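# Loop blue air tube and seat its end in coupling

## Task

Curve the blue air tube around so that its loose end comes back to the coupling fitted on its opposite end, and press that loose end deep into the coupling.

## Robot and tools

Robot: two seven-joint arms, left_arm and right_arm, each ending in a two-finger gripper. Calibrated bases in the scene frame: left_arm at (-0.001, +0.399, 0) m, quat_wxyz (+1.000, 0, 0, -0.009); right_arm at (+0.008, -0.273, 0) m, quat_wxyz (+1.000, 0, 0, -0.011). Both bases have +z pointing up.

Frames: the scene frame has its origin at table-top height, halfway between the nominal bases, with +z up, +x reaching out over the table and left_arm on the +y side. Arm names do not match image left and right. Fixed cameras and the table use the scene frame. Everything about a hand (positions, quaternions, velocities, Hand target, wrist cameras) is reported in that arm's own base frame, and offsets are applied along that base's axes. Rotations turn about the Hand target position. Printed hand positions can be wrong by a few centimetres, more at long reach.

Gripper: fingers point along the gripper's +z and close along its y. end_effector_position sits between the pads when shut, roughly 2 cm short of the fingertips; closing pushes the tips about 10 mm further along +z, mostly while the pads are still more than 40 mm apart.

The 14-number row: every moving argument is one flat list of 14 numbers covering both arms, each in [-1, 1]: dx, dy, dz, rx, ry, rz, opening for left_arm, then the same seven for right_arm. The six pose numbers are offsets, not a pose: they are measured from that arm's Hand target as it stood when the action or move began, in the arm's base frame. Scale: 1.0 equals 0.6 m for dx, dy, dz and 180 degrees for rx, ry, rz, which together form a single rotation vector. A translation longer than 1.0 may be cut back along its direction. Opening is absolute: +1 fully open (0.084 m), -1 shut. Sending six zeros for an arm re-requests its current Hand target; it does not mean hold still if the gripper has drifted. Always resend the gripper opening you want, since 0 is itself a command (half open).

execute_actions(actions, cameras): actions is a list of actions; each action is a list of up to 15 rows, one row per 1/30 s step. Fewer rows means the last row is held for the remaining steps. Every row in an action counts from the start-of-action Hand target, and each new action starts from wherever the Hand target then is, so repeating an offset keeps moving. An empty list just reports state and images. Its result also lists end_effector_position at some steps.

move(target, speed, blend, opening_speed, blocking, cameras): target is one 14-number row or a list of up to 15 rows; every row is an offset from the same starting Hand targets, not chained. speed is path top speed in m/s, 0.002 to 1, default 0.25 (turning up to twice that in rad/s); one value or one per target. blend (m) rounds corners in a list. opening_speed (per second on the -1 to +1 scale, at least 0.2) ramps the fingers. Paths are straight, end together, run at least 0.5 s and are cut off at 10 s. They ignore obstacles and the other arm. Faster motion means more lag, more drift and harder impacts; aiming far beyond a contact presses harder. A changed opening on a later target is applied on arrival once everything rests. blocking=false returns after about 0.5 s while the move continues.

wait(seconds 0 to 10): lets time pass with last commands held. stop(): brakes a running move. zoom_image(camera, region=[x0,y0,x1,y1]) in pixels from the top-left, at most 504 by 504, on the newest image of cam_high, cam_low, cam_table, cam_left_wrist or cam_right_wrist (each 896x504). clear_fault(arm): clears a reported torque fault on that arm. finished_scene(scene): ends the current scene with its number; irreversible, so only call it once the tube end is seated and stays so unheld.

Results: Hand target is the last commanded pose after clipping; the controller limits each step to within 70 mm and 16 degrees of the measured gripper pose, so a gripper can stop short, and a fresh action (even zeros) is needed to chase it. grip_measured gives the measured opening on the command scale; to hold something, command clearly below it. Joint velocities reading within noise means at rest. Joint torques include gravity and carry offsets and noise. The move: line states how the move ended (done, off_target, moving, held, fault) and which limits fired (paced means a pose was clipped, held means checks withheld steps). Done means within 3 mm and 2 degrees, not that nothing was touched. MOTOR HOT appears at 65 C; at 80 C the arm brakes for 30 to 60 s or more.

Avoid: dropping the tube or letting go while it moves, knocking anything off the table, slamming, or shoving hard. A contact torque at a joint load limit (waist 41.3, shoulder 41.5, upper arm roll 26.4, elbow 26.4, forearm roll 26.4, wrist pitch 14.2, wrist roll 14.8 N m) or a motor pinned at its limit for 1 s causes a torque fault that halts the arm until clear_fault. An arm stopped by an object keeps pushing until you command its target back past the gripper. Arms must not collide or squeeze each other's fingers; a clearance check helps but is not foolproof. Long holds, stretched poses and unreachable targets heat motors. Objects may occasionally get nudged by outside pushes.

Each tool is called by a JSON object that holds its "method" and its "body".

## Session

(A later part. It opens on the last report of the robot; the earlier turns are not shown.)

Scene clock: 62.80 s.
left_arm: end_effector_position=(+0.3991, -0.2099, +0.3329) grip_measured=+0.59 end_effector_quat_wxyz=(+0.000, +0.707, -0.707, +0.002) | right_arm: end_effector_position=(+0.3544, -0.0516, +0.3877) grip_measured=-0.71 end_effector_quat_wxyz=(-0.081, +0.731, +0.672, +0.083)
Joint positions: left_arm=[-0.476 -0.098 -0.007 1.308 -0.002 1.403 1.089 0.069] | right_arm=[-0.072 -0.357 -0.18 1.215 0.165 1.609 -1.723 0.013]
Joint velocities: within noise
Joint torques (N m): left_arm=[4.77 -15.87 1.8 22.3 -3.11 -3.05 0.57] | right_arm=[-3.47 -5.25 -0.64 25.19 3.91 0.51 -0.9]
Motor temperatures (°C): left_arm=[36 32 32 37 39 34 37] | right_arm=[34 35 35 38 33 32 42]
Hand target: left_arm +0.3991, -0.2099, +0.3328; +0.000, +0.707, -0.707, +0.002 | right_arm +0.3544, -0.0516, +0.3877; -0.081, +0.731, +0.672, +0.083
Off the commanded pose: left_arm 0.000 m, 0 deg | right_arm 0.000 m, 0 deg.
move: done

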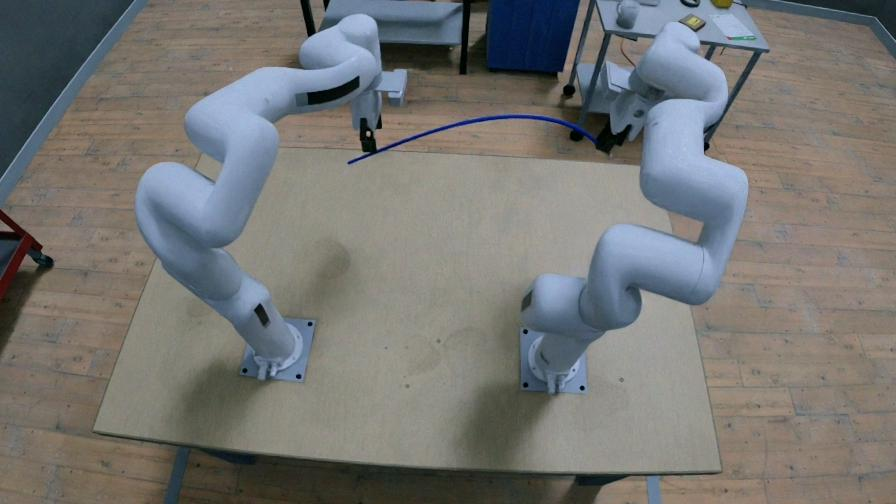

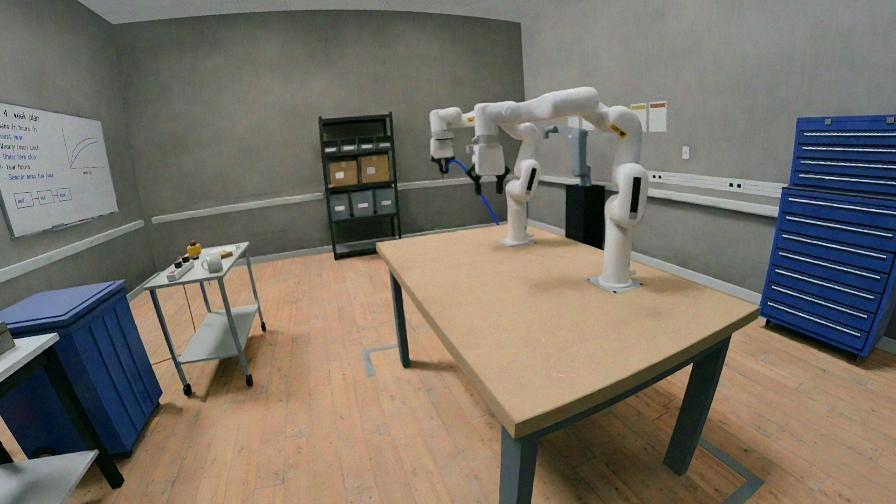

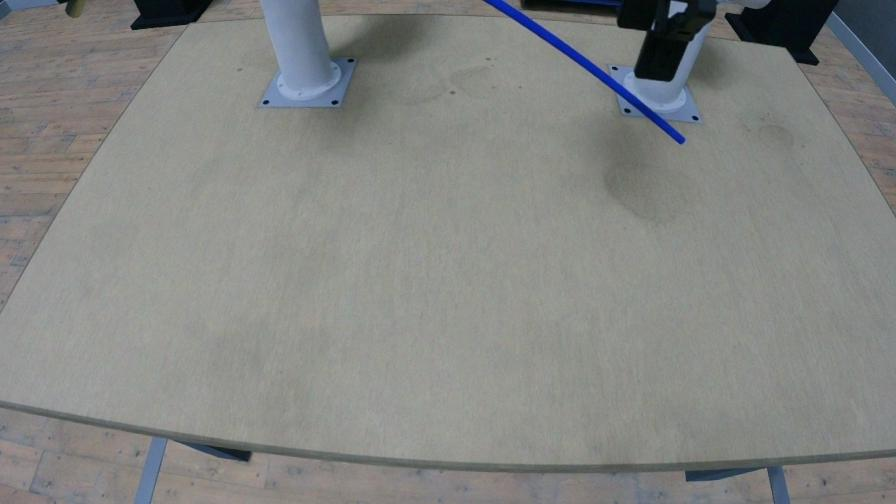

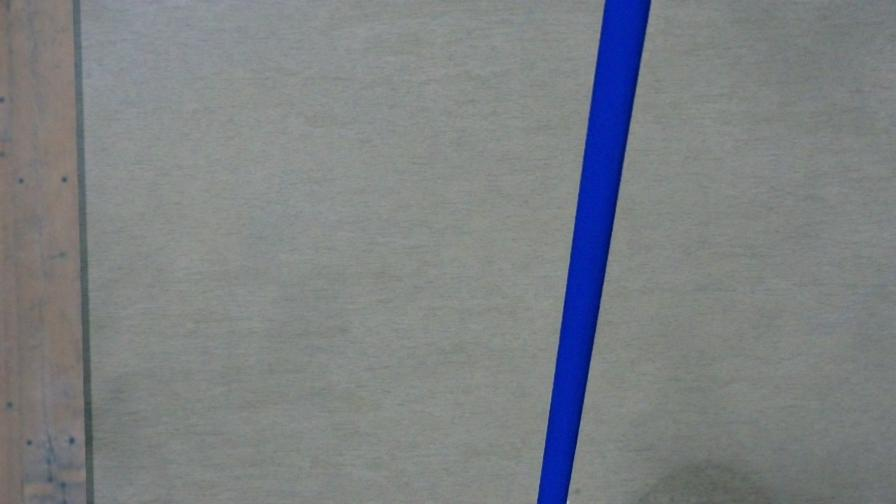

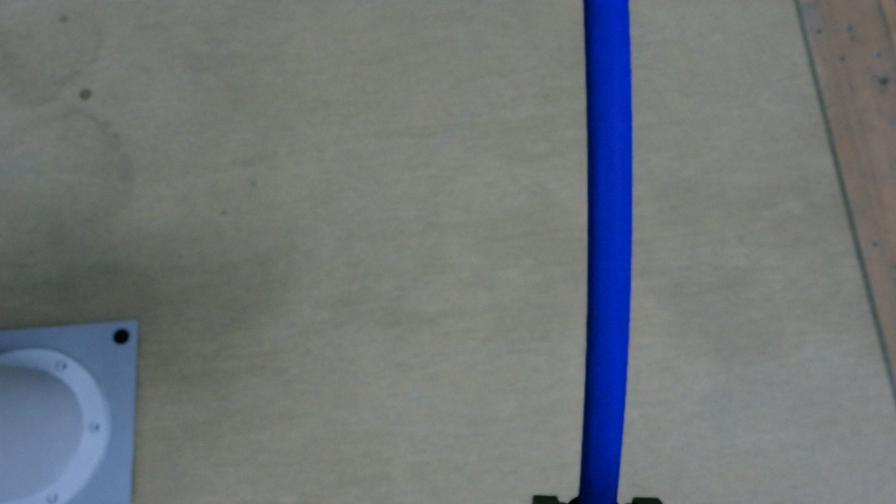

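{"method": "move", "body": {"target": [0.016,0.02,-0.037,0,0,0,0.6,0,0,0,0,0,0,-1], "speed": 0.06}}

{"method": "zoom_image", "body": {"camera": "cam_low", "region": [420, 100, 580, 220]}}

{"method": "zoom_image", "body": {"camera": "cam_high", "region": [300, 80, 460, 180]}}

Scene clock: 64.37 s.
left_arm: end_effector_position=(+0.4087, -0.1980, +0.3107) grip_measured=+0.59 end_effector_quat_wxyz=(+0.000, +0.707, -0.707, +0.002) | right_arm: end_effector_position=(+0.3544, -0.0516, +0.3877) grip_measured=-0.71 end_effector_quat_wxyz=(-0.081, +0.731, +0.672, +0.083)
Joint positions: left_arm=[-0.461 -0.09 0.01 1.254 0 1.34 1.121 0.069] | right_arm=[-0.072 -0.357 -0.18 1.215 0.165 1.609 -1.723 0.013]
Joint velocities: within noise
Joint torques (N m): left_arm=[4.95 -10.55 1.65 22.63 2.55 -3.17 0.6] | right_arm=[-3.35 -5.51 -0.41 24.94 4.08 0.5 -0.92]
Motor temperatures (°C): left_arm=[36 32 32 37 39 34 37] | right_arm=[34 35 35 38 33 32 42]
Hand target: left_arm +0.4087, -0.1979, +0.3106; +0.000, +0.707, -0.707, +0.002 | right_arm +0.3544, -0.0516, +0.3877; -0.081, +0.731, +0.672, +0.083
Off the commanded pose: left_arm 0.000 m, 0 deg | right_arm 0.000 m, 0 deg.
move: done

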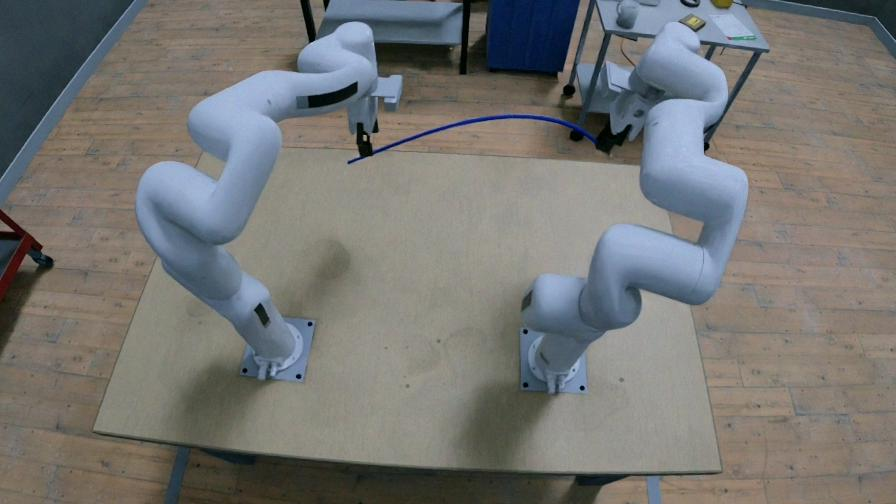

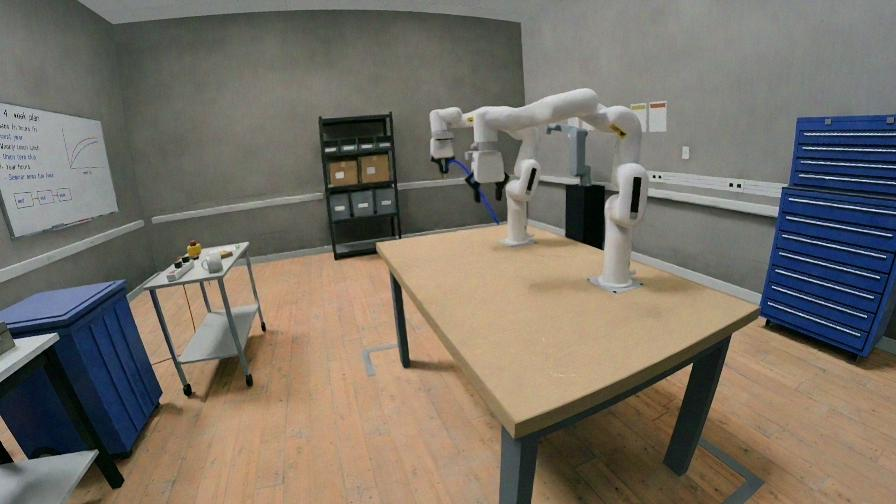

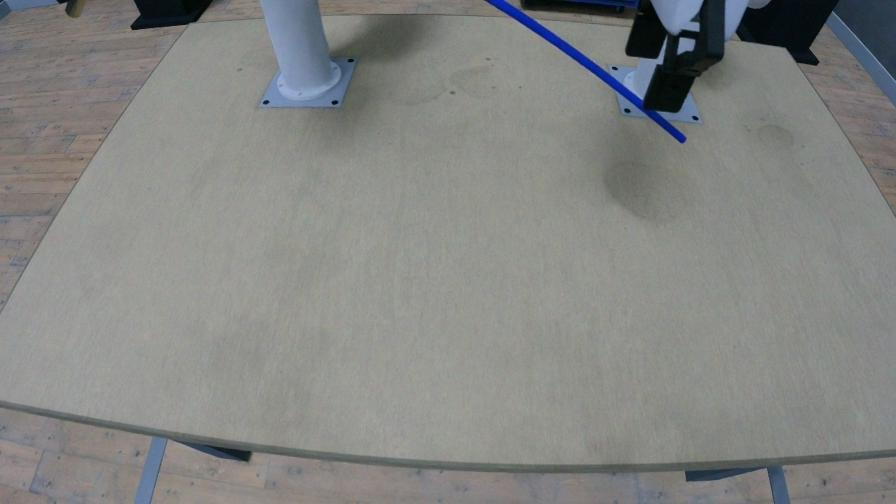

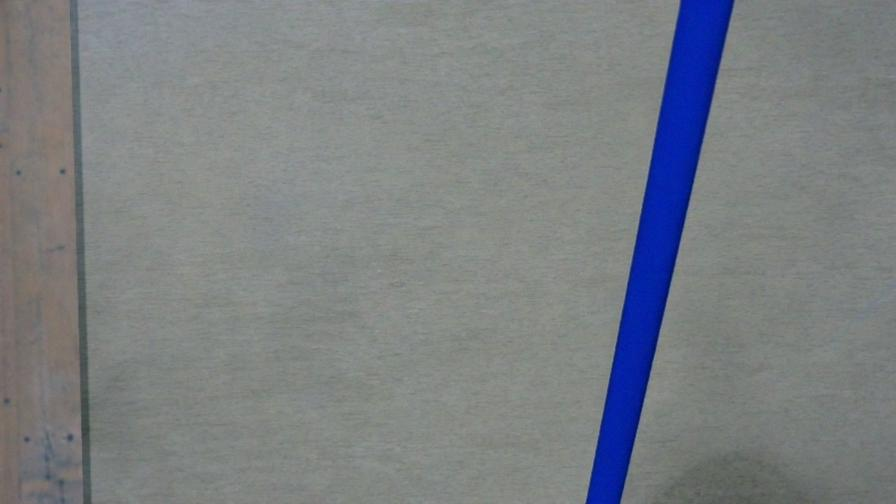

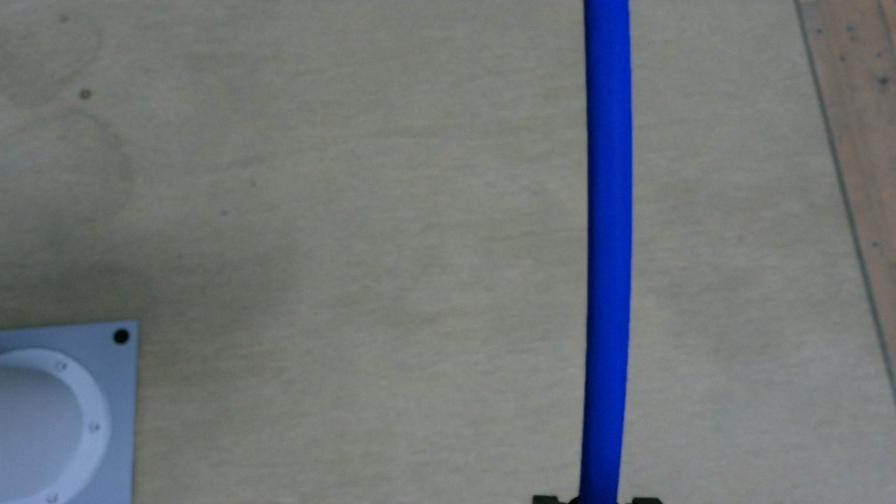

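Scaled by 3.150 from the camera's 896x504 image, which has a finer 1280x720 frame.

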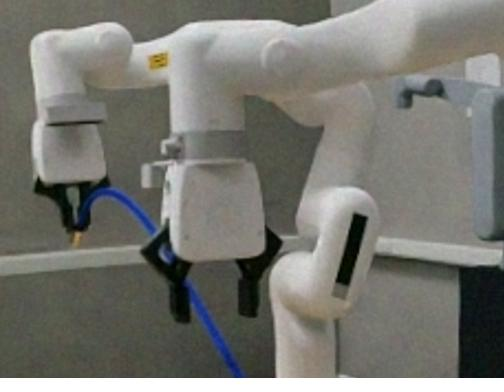

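Scaled by 3.150 from the camera's 896x504 image, which has a finer 1280x720 frame.

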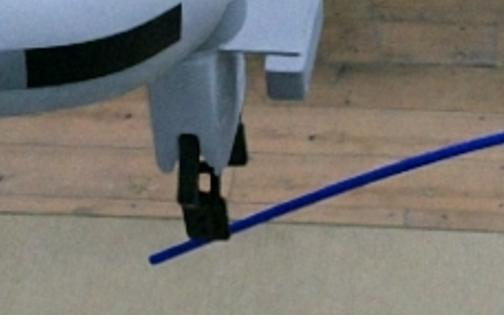

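{"method": "move", "body": {"target": [[-0.003,0,-0.009,0,0,0,0.6,0,0,0,0,0,0,-1],[-0.003,0,-0.009,0,0,0,-1,0,0,0,0,0,0,-1]], "speed": 0.06, "opening_speed": 1}}

{"method": "zoom_image", "body": {"camera": "cam_low", "region": [420, 100, 580, 220]}}

{"method": "zoom_image", "body": {"camera": "cam_high", "region": [300, 80, 460, 180]}}

Scene clock: 67.47 s.
left_arm: end_effector_position=(+0.4069, -0.1979, +0.3052) grip_measured=-1.00 end_effector_quat_wxyz=(+0.000, +0.707, -0.707, +0.002) | right_arm: end_effector_position=(+0.3544, -0.0516, +0.3877) grip_measured=-0.71 end_effector_quat_wxyz=(-0.081, +0.731, +0.672, +0.083)
Joint positions: left_arm=[-0.462 -0.095 0.009 1.233 0 1.324 1.119 0] | right_arm=[-0.072 -0.357 -0.18 1.215 0.165 1.609 -1.723 0.013]
Joint velocities: within noise
Joint torques (N m): left_arm=[-5.75 -15.66 -1.84 22.73 -1.84 -2.8 -0.84] | right_arm=[-3.35 -5.27 -0.47 24.88 3.91 0.41 -0.87]
Motor temperatures (°C): left_arm=[36 32 32 37 39 34 37] | right_arm=[34 35 35 38 33 32 42]
Hand target: left_arm +0.4069, -0.1979, +0.3052; +0.000, +0.707, -0.707, +0.002 | right_arm +0.3544, -0.0516, +0.3877; -0.081, +0.731, +0.672, +0.083
Off the commanded pose: left_arm 0.000 m, 0 deg | right_arm 0.000 m, 0 deg.
move: done

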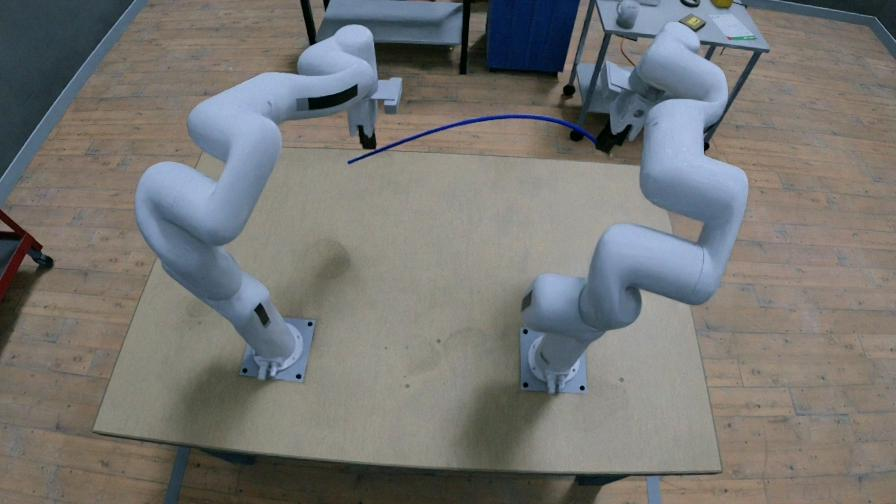

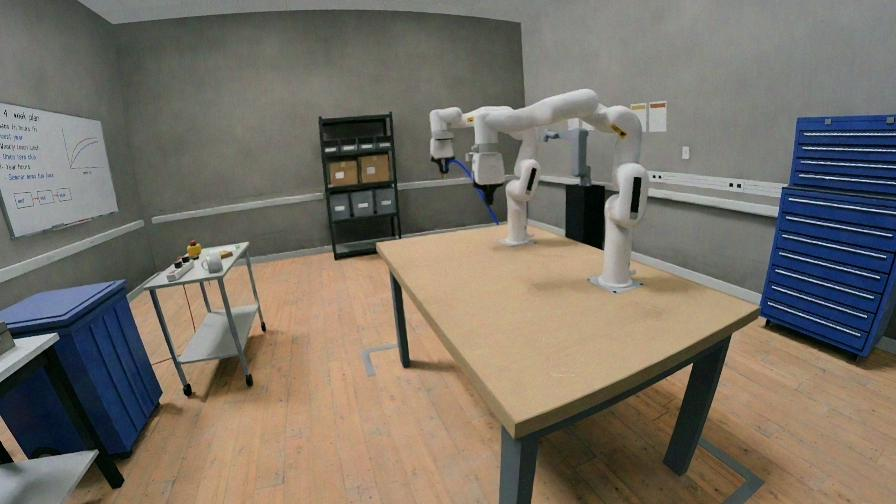

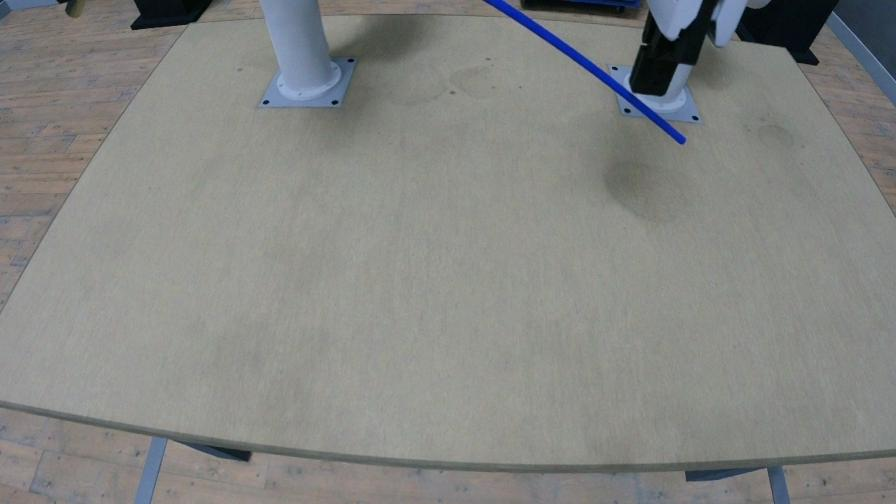

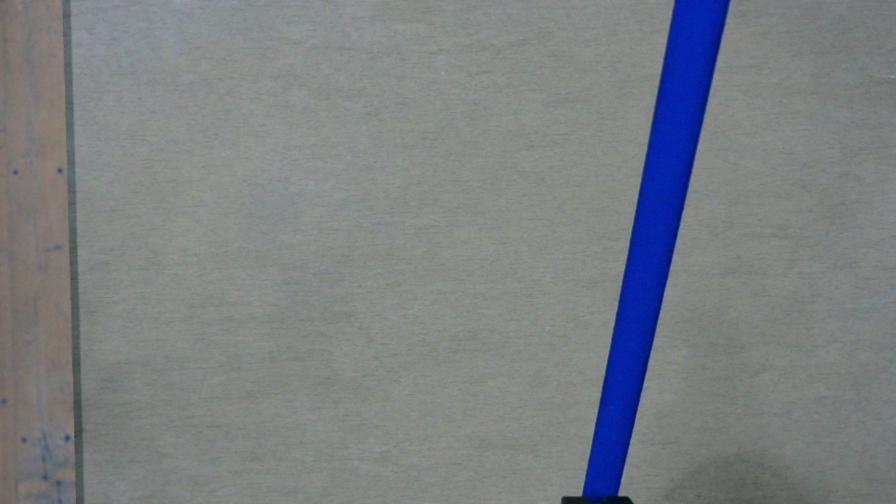

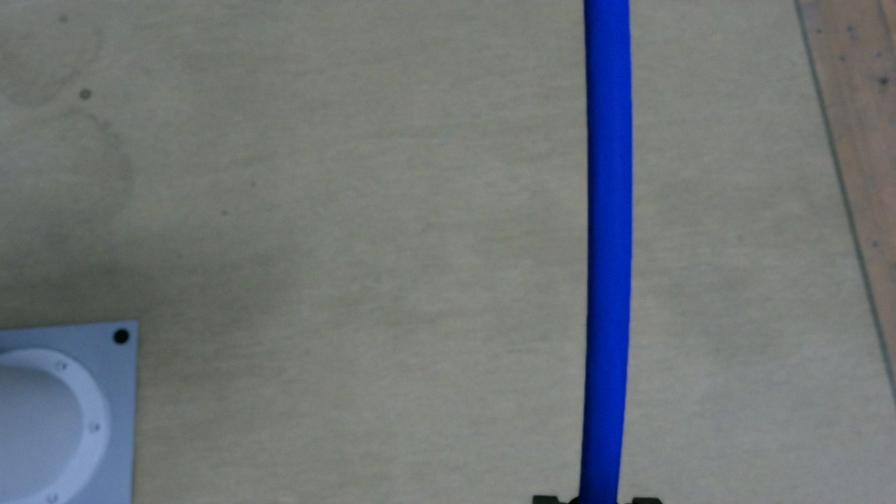

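Scaled by 3.150 from the camera's 896x504 image, which has a finer 1280x720 frame.

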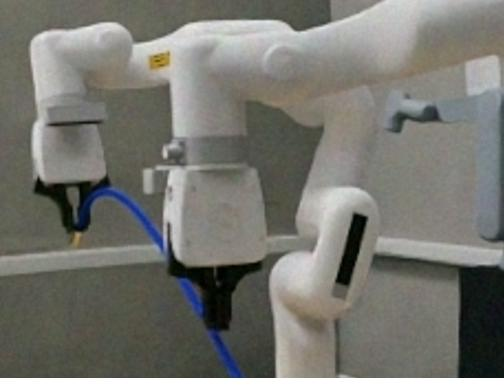

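Scaled by 3.150 from the camera's 896x504 image, which has a finer 1280x720 frame.

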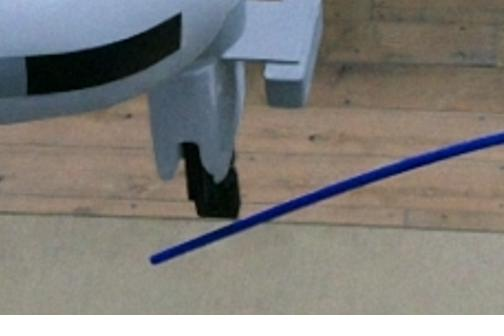

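{"method": "move", "body": {"target": [[0,0,0,0,0,0,0.2,0,0,0,0,0,0,-1],[0,0,-0.032,0,0,0,0.2,0,0,0,0,0,0,-1]], "speed": 0.06}}

{"method": "zoom_image", "body": {"camera": "cam_low", "region": [420, 100, 580, 220]}}

{"method": "zoom_image", "body": {"camera": "cam_high", "region": [300, 80, 460, 180]}}

Scene clock: 69.43 s.
left_arm: end_effector_position=(+0.4069, -0.1979, +0.2861) grip_measured=+0.19 end_effector_quat_wxyz=(+0.000, +0.707, -0.707, +0.002) | right_arm: end_effector_position=(+0.3544, -0.0516, +0.3877) grip_measured=-0.71 end_effector_quat_wxyz=(-0.081, +0.731, +0.672, +0.083)
Joint positions: left_arm=[-0.462 -0.092 0.009 1.182 0 1.27 1.119 0.052] | right_arm=[-0.072 -0.357 -0.18 1.215 0.165 1.609 -1.723 0.013]
Joint velocities: within noise
Joint torques (N m): left_arm=[-3.41 -10.33 -0.03 22.36 -2.07 -3.1 -0.05] | right_arm=[-3.45 -5.58 -0.41 24.62 4.04 0.48 -0.94]
Motor temperatures (°C): left_arm=[36 32 32 37 39 34 37] | right_arm=[34 35 35 38 33 32 42]
Hand target: left_arm +0.4069, -0.1979, +0.2860; +0.000, +0.707, -0.707, +0.002 | right_arm +0.3544, -0.0516, +0.3877; -0.081, +0.731, +0.672, +0.083
Off the commanded pose: left_arm 0.000 m, 0 deg | right_arm 0.000 m, 0 deg.
move: done

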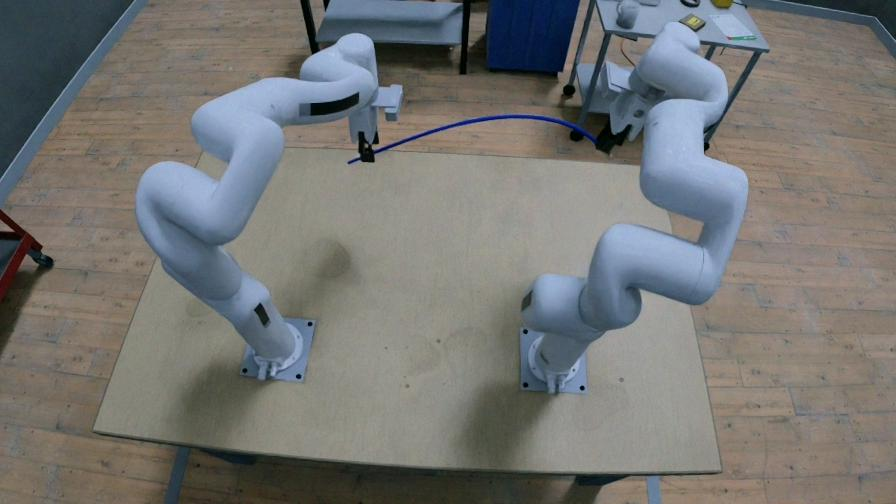

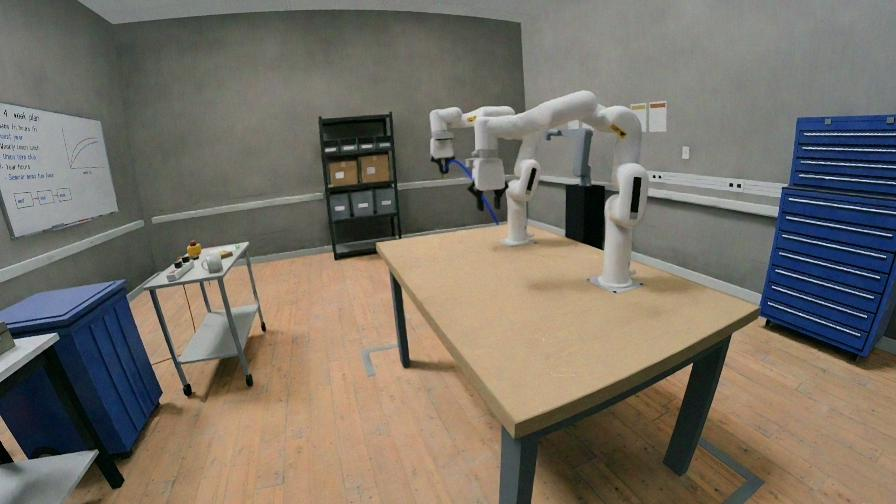

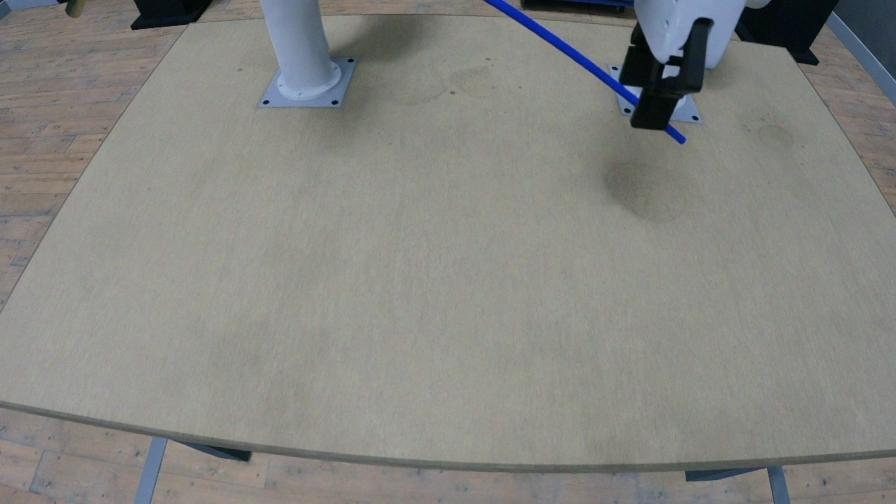

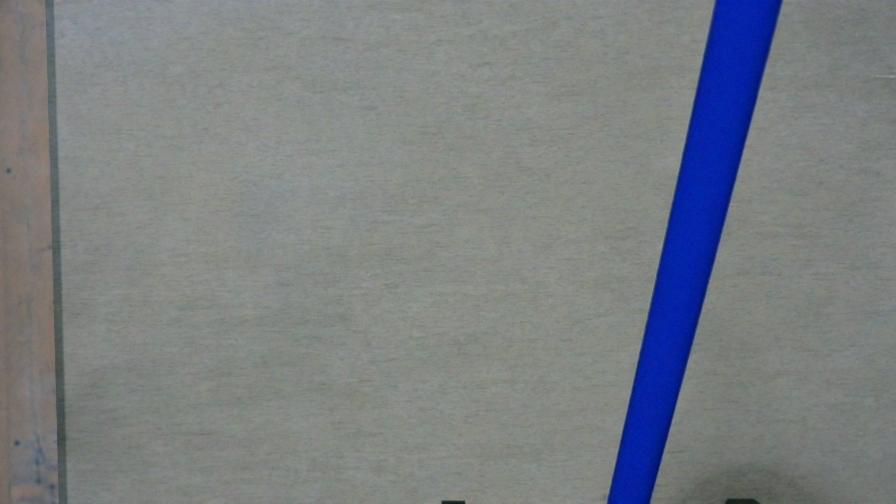

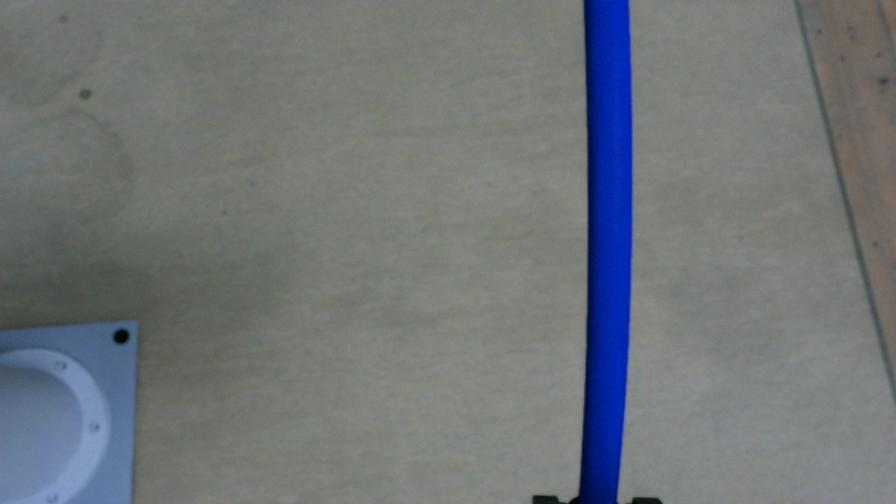

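Scaled by 3.150 from the camera's 896x504 image, which has a finer 1280x720 frame.

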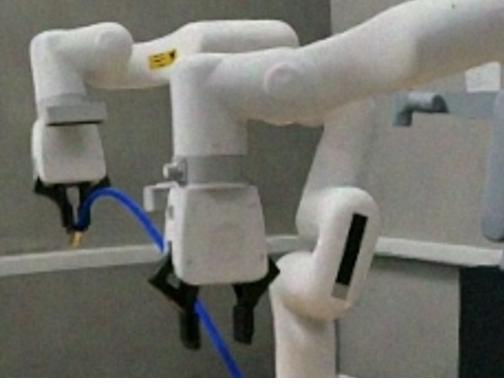

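Scaled by 3.150 from the camera's 896x504 image, which has a finer 1280x720 frame.

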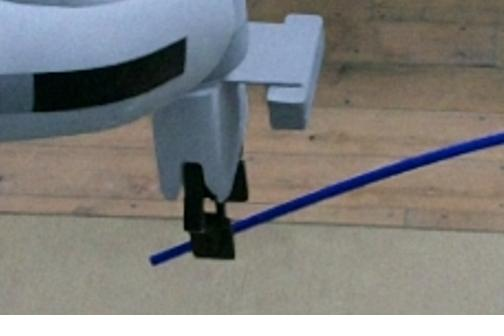

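{"method": "move", "body": {"target": [0,0,0,0,0,0,-1,0,0,0,0,0,0,-1], "opening_speed": 1}}

{"method": "zoom_image", "body": {"camera": "cam_low", "region": [420, 100, 580, 220]}}

{"method": "zoom_image", "body": {"camera": "cam_high", "region": [330, 110, 410, 180]}}

{"method": "zoom_image", "body": {"camera": "cam_high", "region": [570, 90, 650, 160]}}

Scene clock: 71.17 s.
left_arm: end_effector_position=(+0.4069, -0.1979, +0.2860) grip_measured=-0.83 end_effector_quat_wxyz=(+0.000, +0.707, -0.707, +0.002) | right_arm: end_effector_position=(+0.3544, -0.0516, +0.3877) grip_measured=-0.71 end_effector_quat_wxyz=(-0.081, +0.731, +0.672, +0.083)
Joint positions: left_arm=[-0.462 -0.092 0.009 1.181 0 1.27 1.119 0.007] | right_arm=[-0.072 -0.357 -0.18 1.215 0.165 1.609 -1.723 0.013]
Joint velocities: within noise
Joint torques (N m): left_arm=[-0.93 -10.93 1.41 22.74 -1.81 -2.84 0.53] | right_arm=[-3.27 -5.53 -0.35 24.57 3.91 0.41 -0.91]
Motor temperatures (°C): left_arm=[36 32 32 37 39 34 37] | right_arm=[34 35 35 38 33 32 42]
Hand target: left_arm +0.4069, -0.1979, +0.2860; +0.000, +0.707, -0.707, +0.002 | right_arm +0.3544, -0.0516, +0.3877; -0.081, +0.731, +0.672, +0.083
Off the commanded pose: left_arm 0.000 m, 0 deg | right_arm 0.000 m, 0 deg.
move: done

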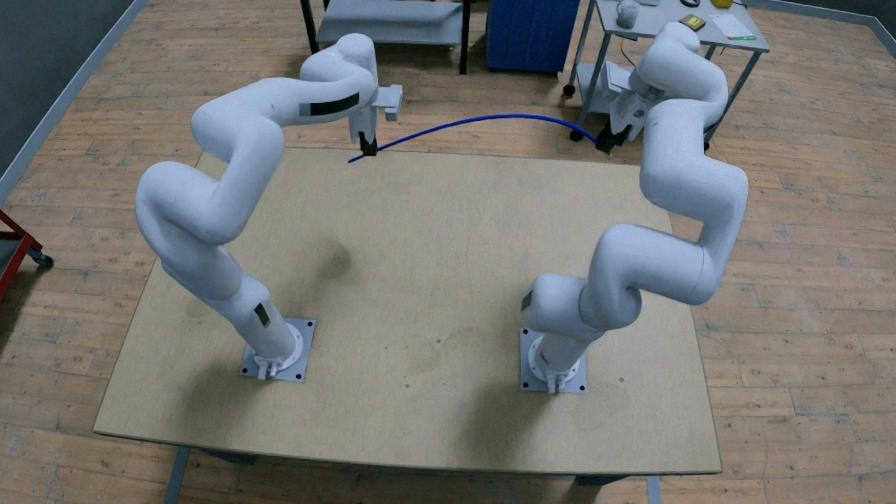

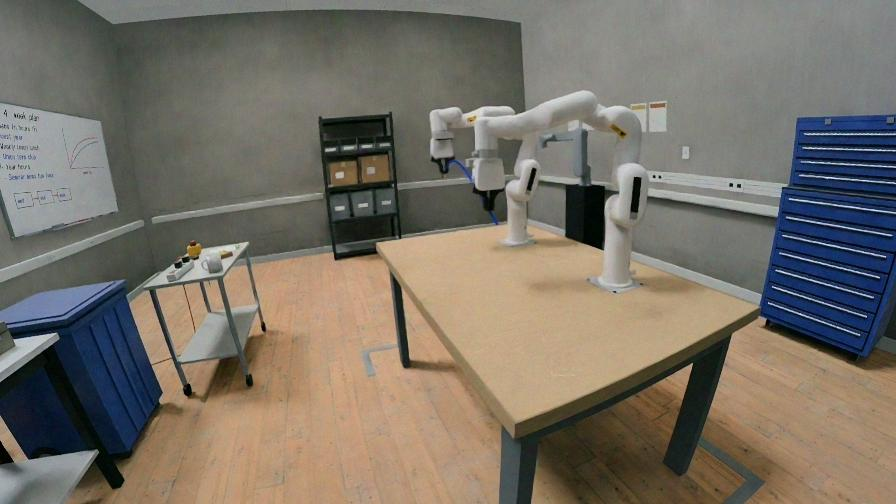

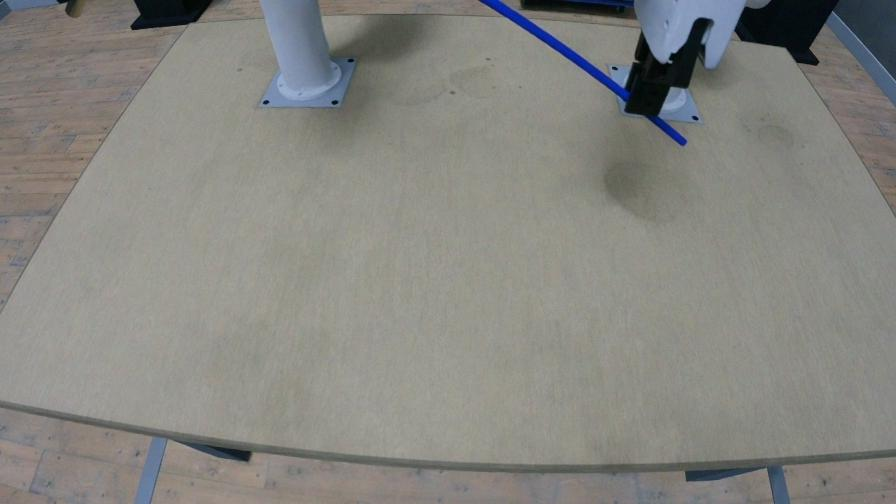

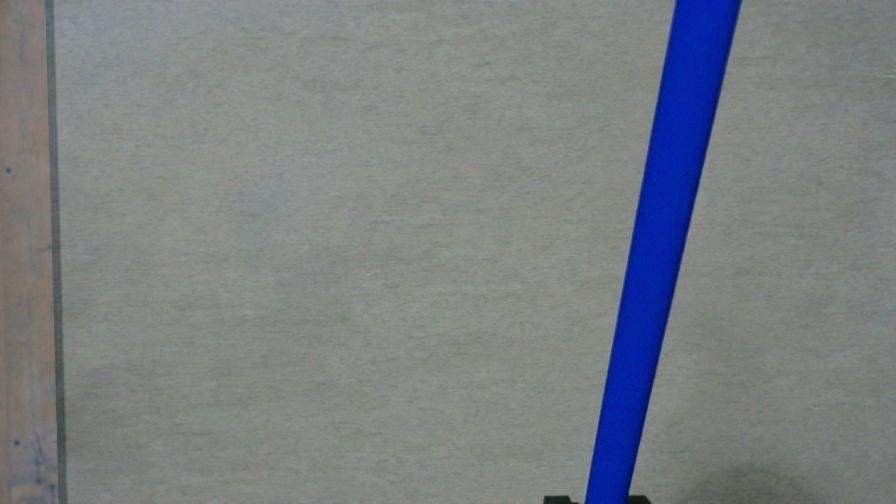

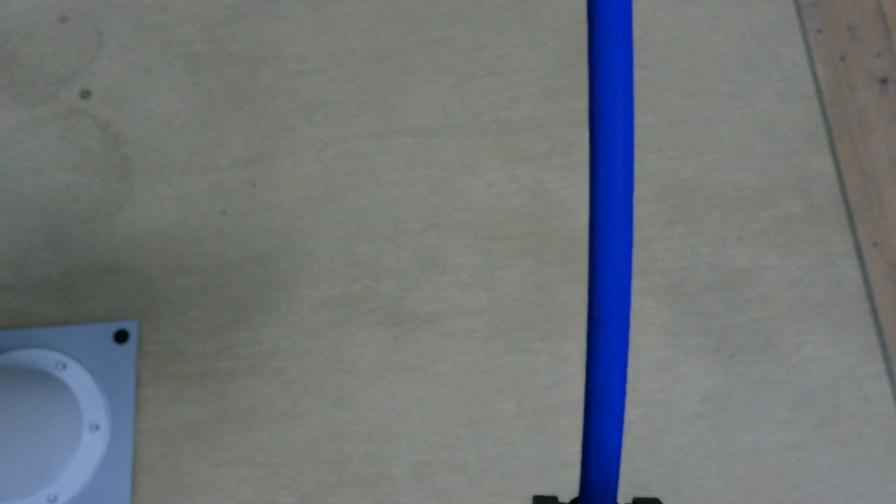

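Scaled by 3.150 from the camera's 896x504 image, which has a finer 1280x720 frame.

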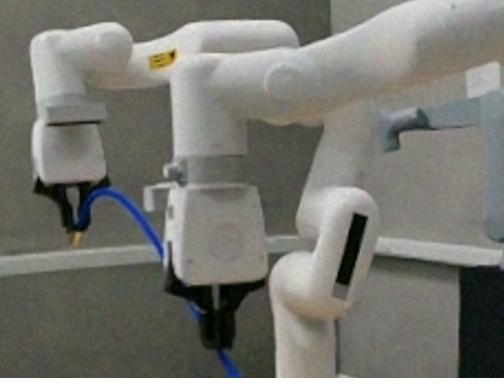

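Scaled by 6.300 from the camera's 896x504 image, which has a finer 1280x720 frame.

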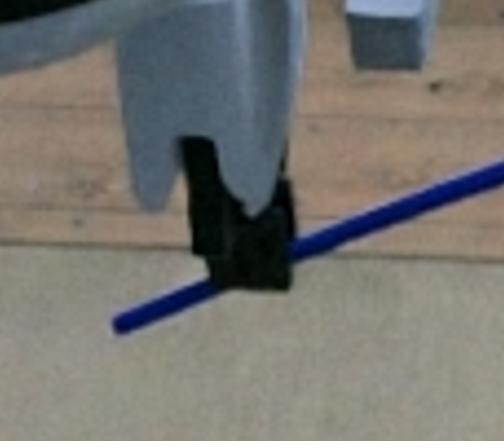

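Scaled by 6.300 from the camera's 896x504 image, which has a finer 1280x720 frame.

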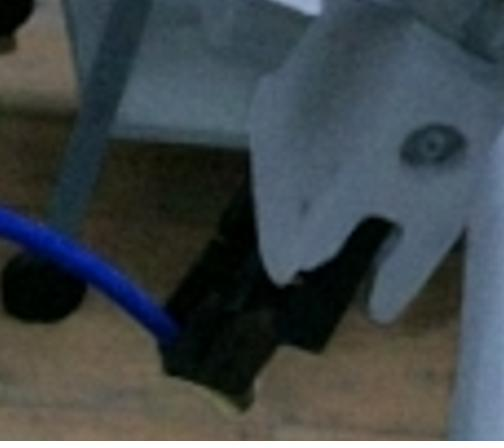

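{"method": "move", "body": {"target": [-0.067,0.07,-0.01,0.145,0,0,-1,0,0.027,-0.18,-0.24,0,0,-1], "speed": 0.15}}

Scene clock: 75.03 s.
left_arm: end_effector_position=(+0.3667, -0.1559, +0.2800) grip_measured=-0.83 end_effector_quat_wxyz=(-0.160, +0.689, -0.690, -0.158) | right_arm: end_effector_position=(+0.3545, -0.0354, +0.2797) grip_measured=-0.71 end_effector_quat_wxyz=(+0.194, +0.710, +0.656, -0.170)
Joint positions: left_arm=[-0.52 -0.076 -0.102 1.17 0.358 1.522 0.884 0.007] | right_arm=[-0.073 -0.397 0.258 0.822 -0.434 1.308 -1.194 0.013]
Joint velocities: within noise
Joint torques (N m): left_arm=[-6.81 -10.46 -2.55 22.08 2.85 0.22 -0.83] | right_arm=[-2.84 -4.87 1.06 18.55 -3.91 -3.12 0.78]
Motor temperatures (°C): left_arm=[36 32 32 37 39 34 37] | right_arm=[34 35 35 38 33 32 42]
Hand target: left_arm +0.3667, -0.1559, +0.2800; -0.160, +0.689, -0.690, -0.158 | right_arm +0.3544, -0.0354, +0.2797; +0.194, +0.710, +0.655, -0.170
Off the commanded pose: left_arm 0.000 m, 0 deg | right_arm 0.000 m, 0 deg.
move: done

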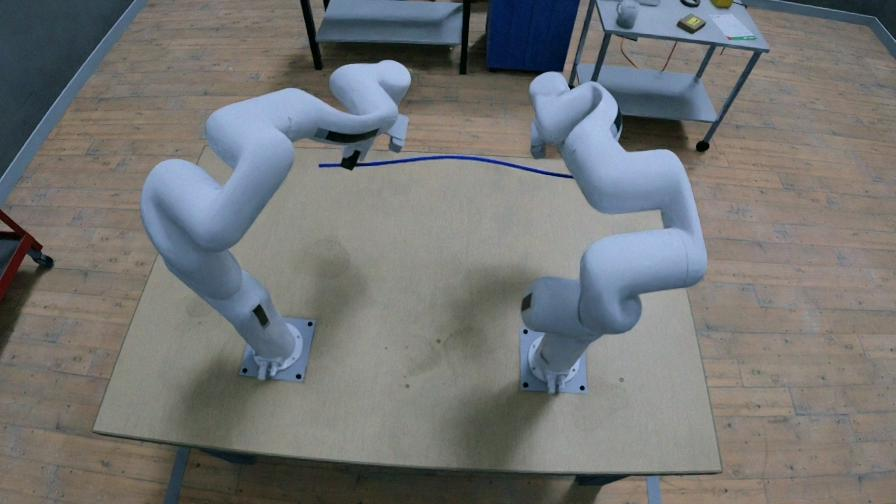

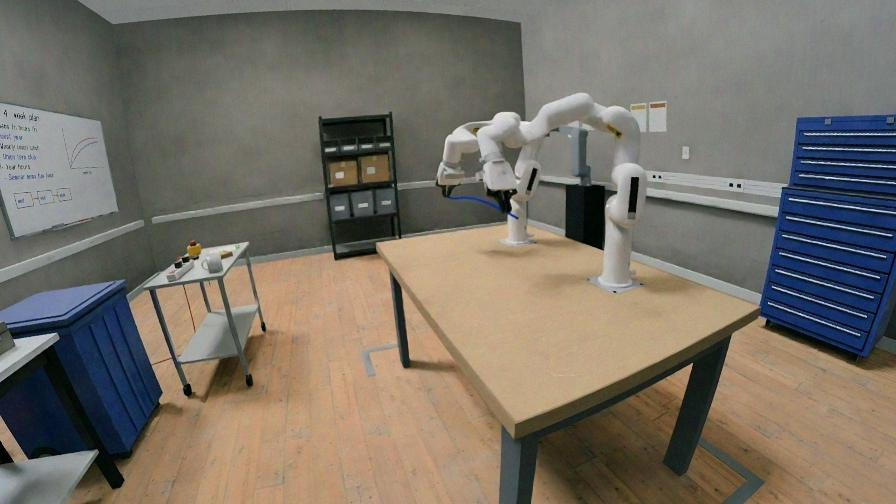

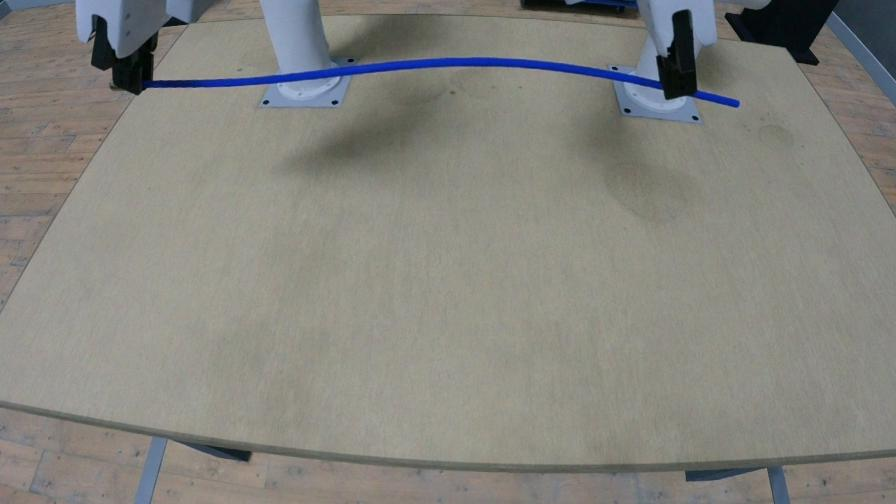

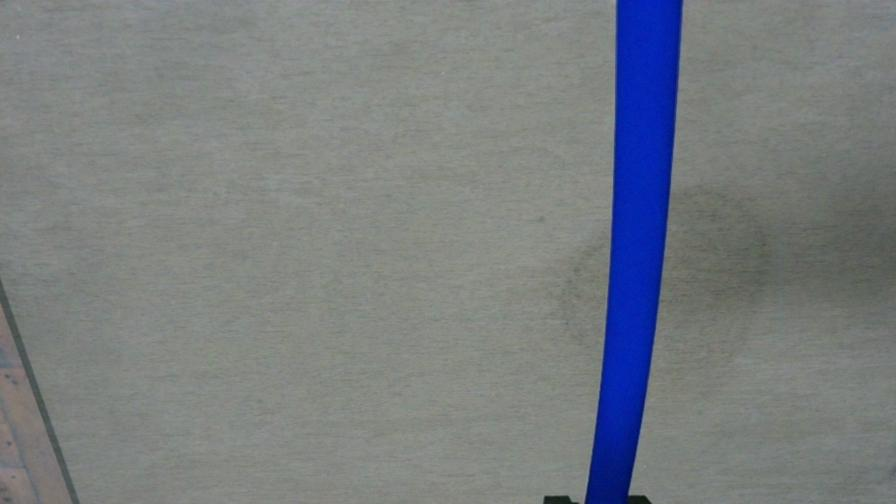

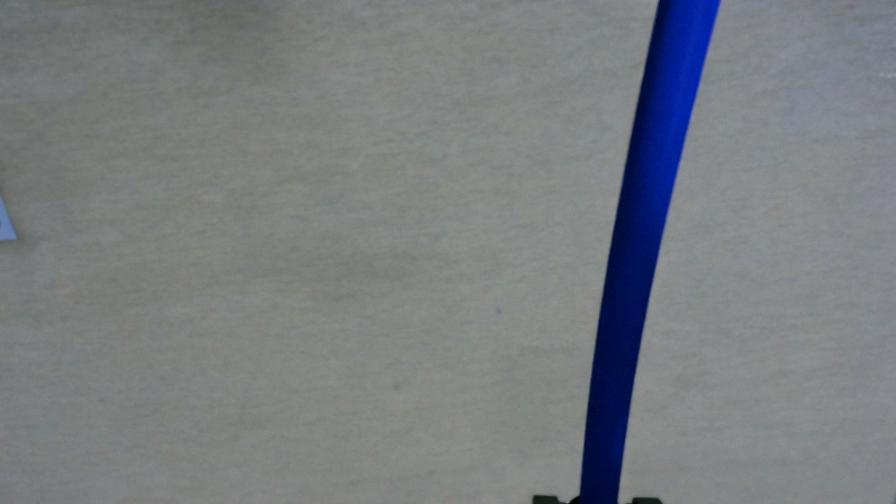

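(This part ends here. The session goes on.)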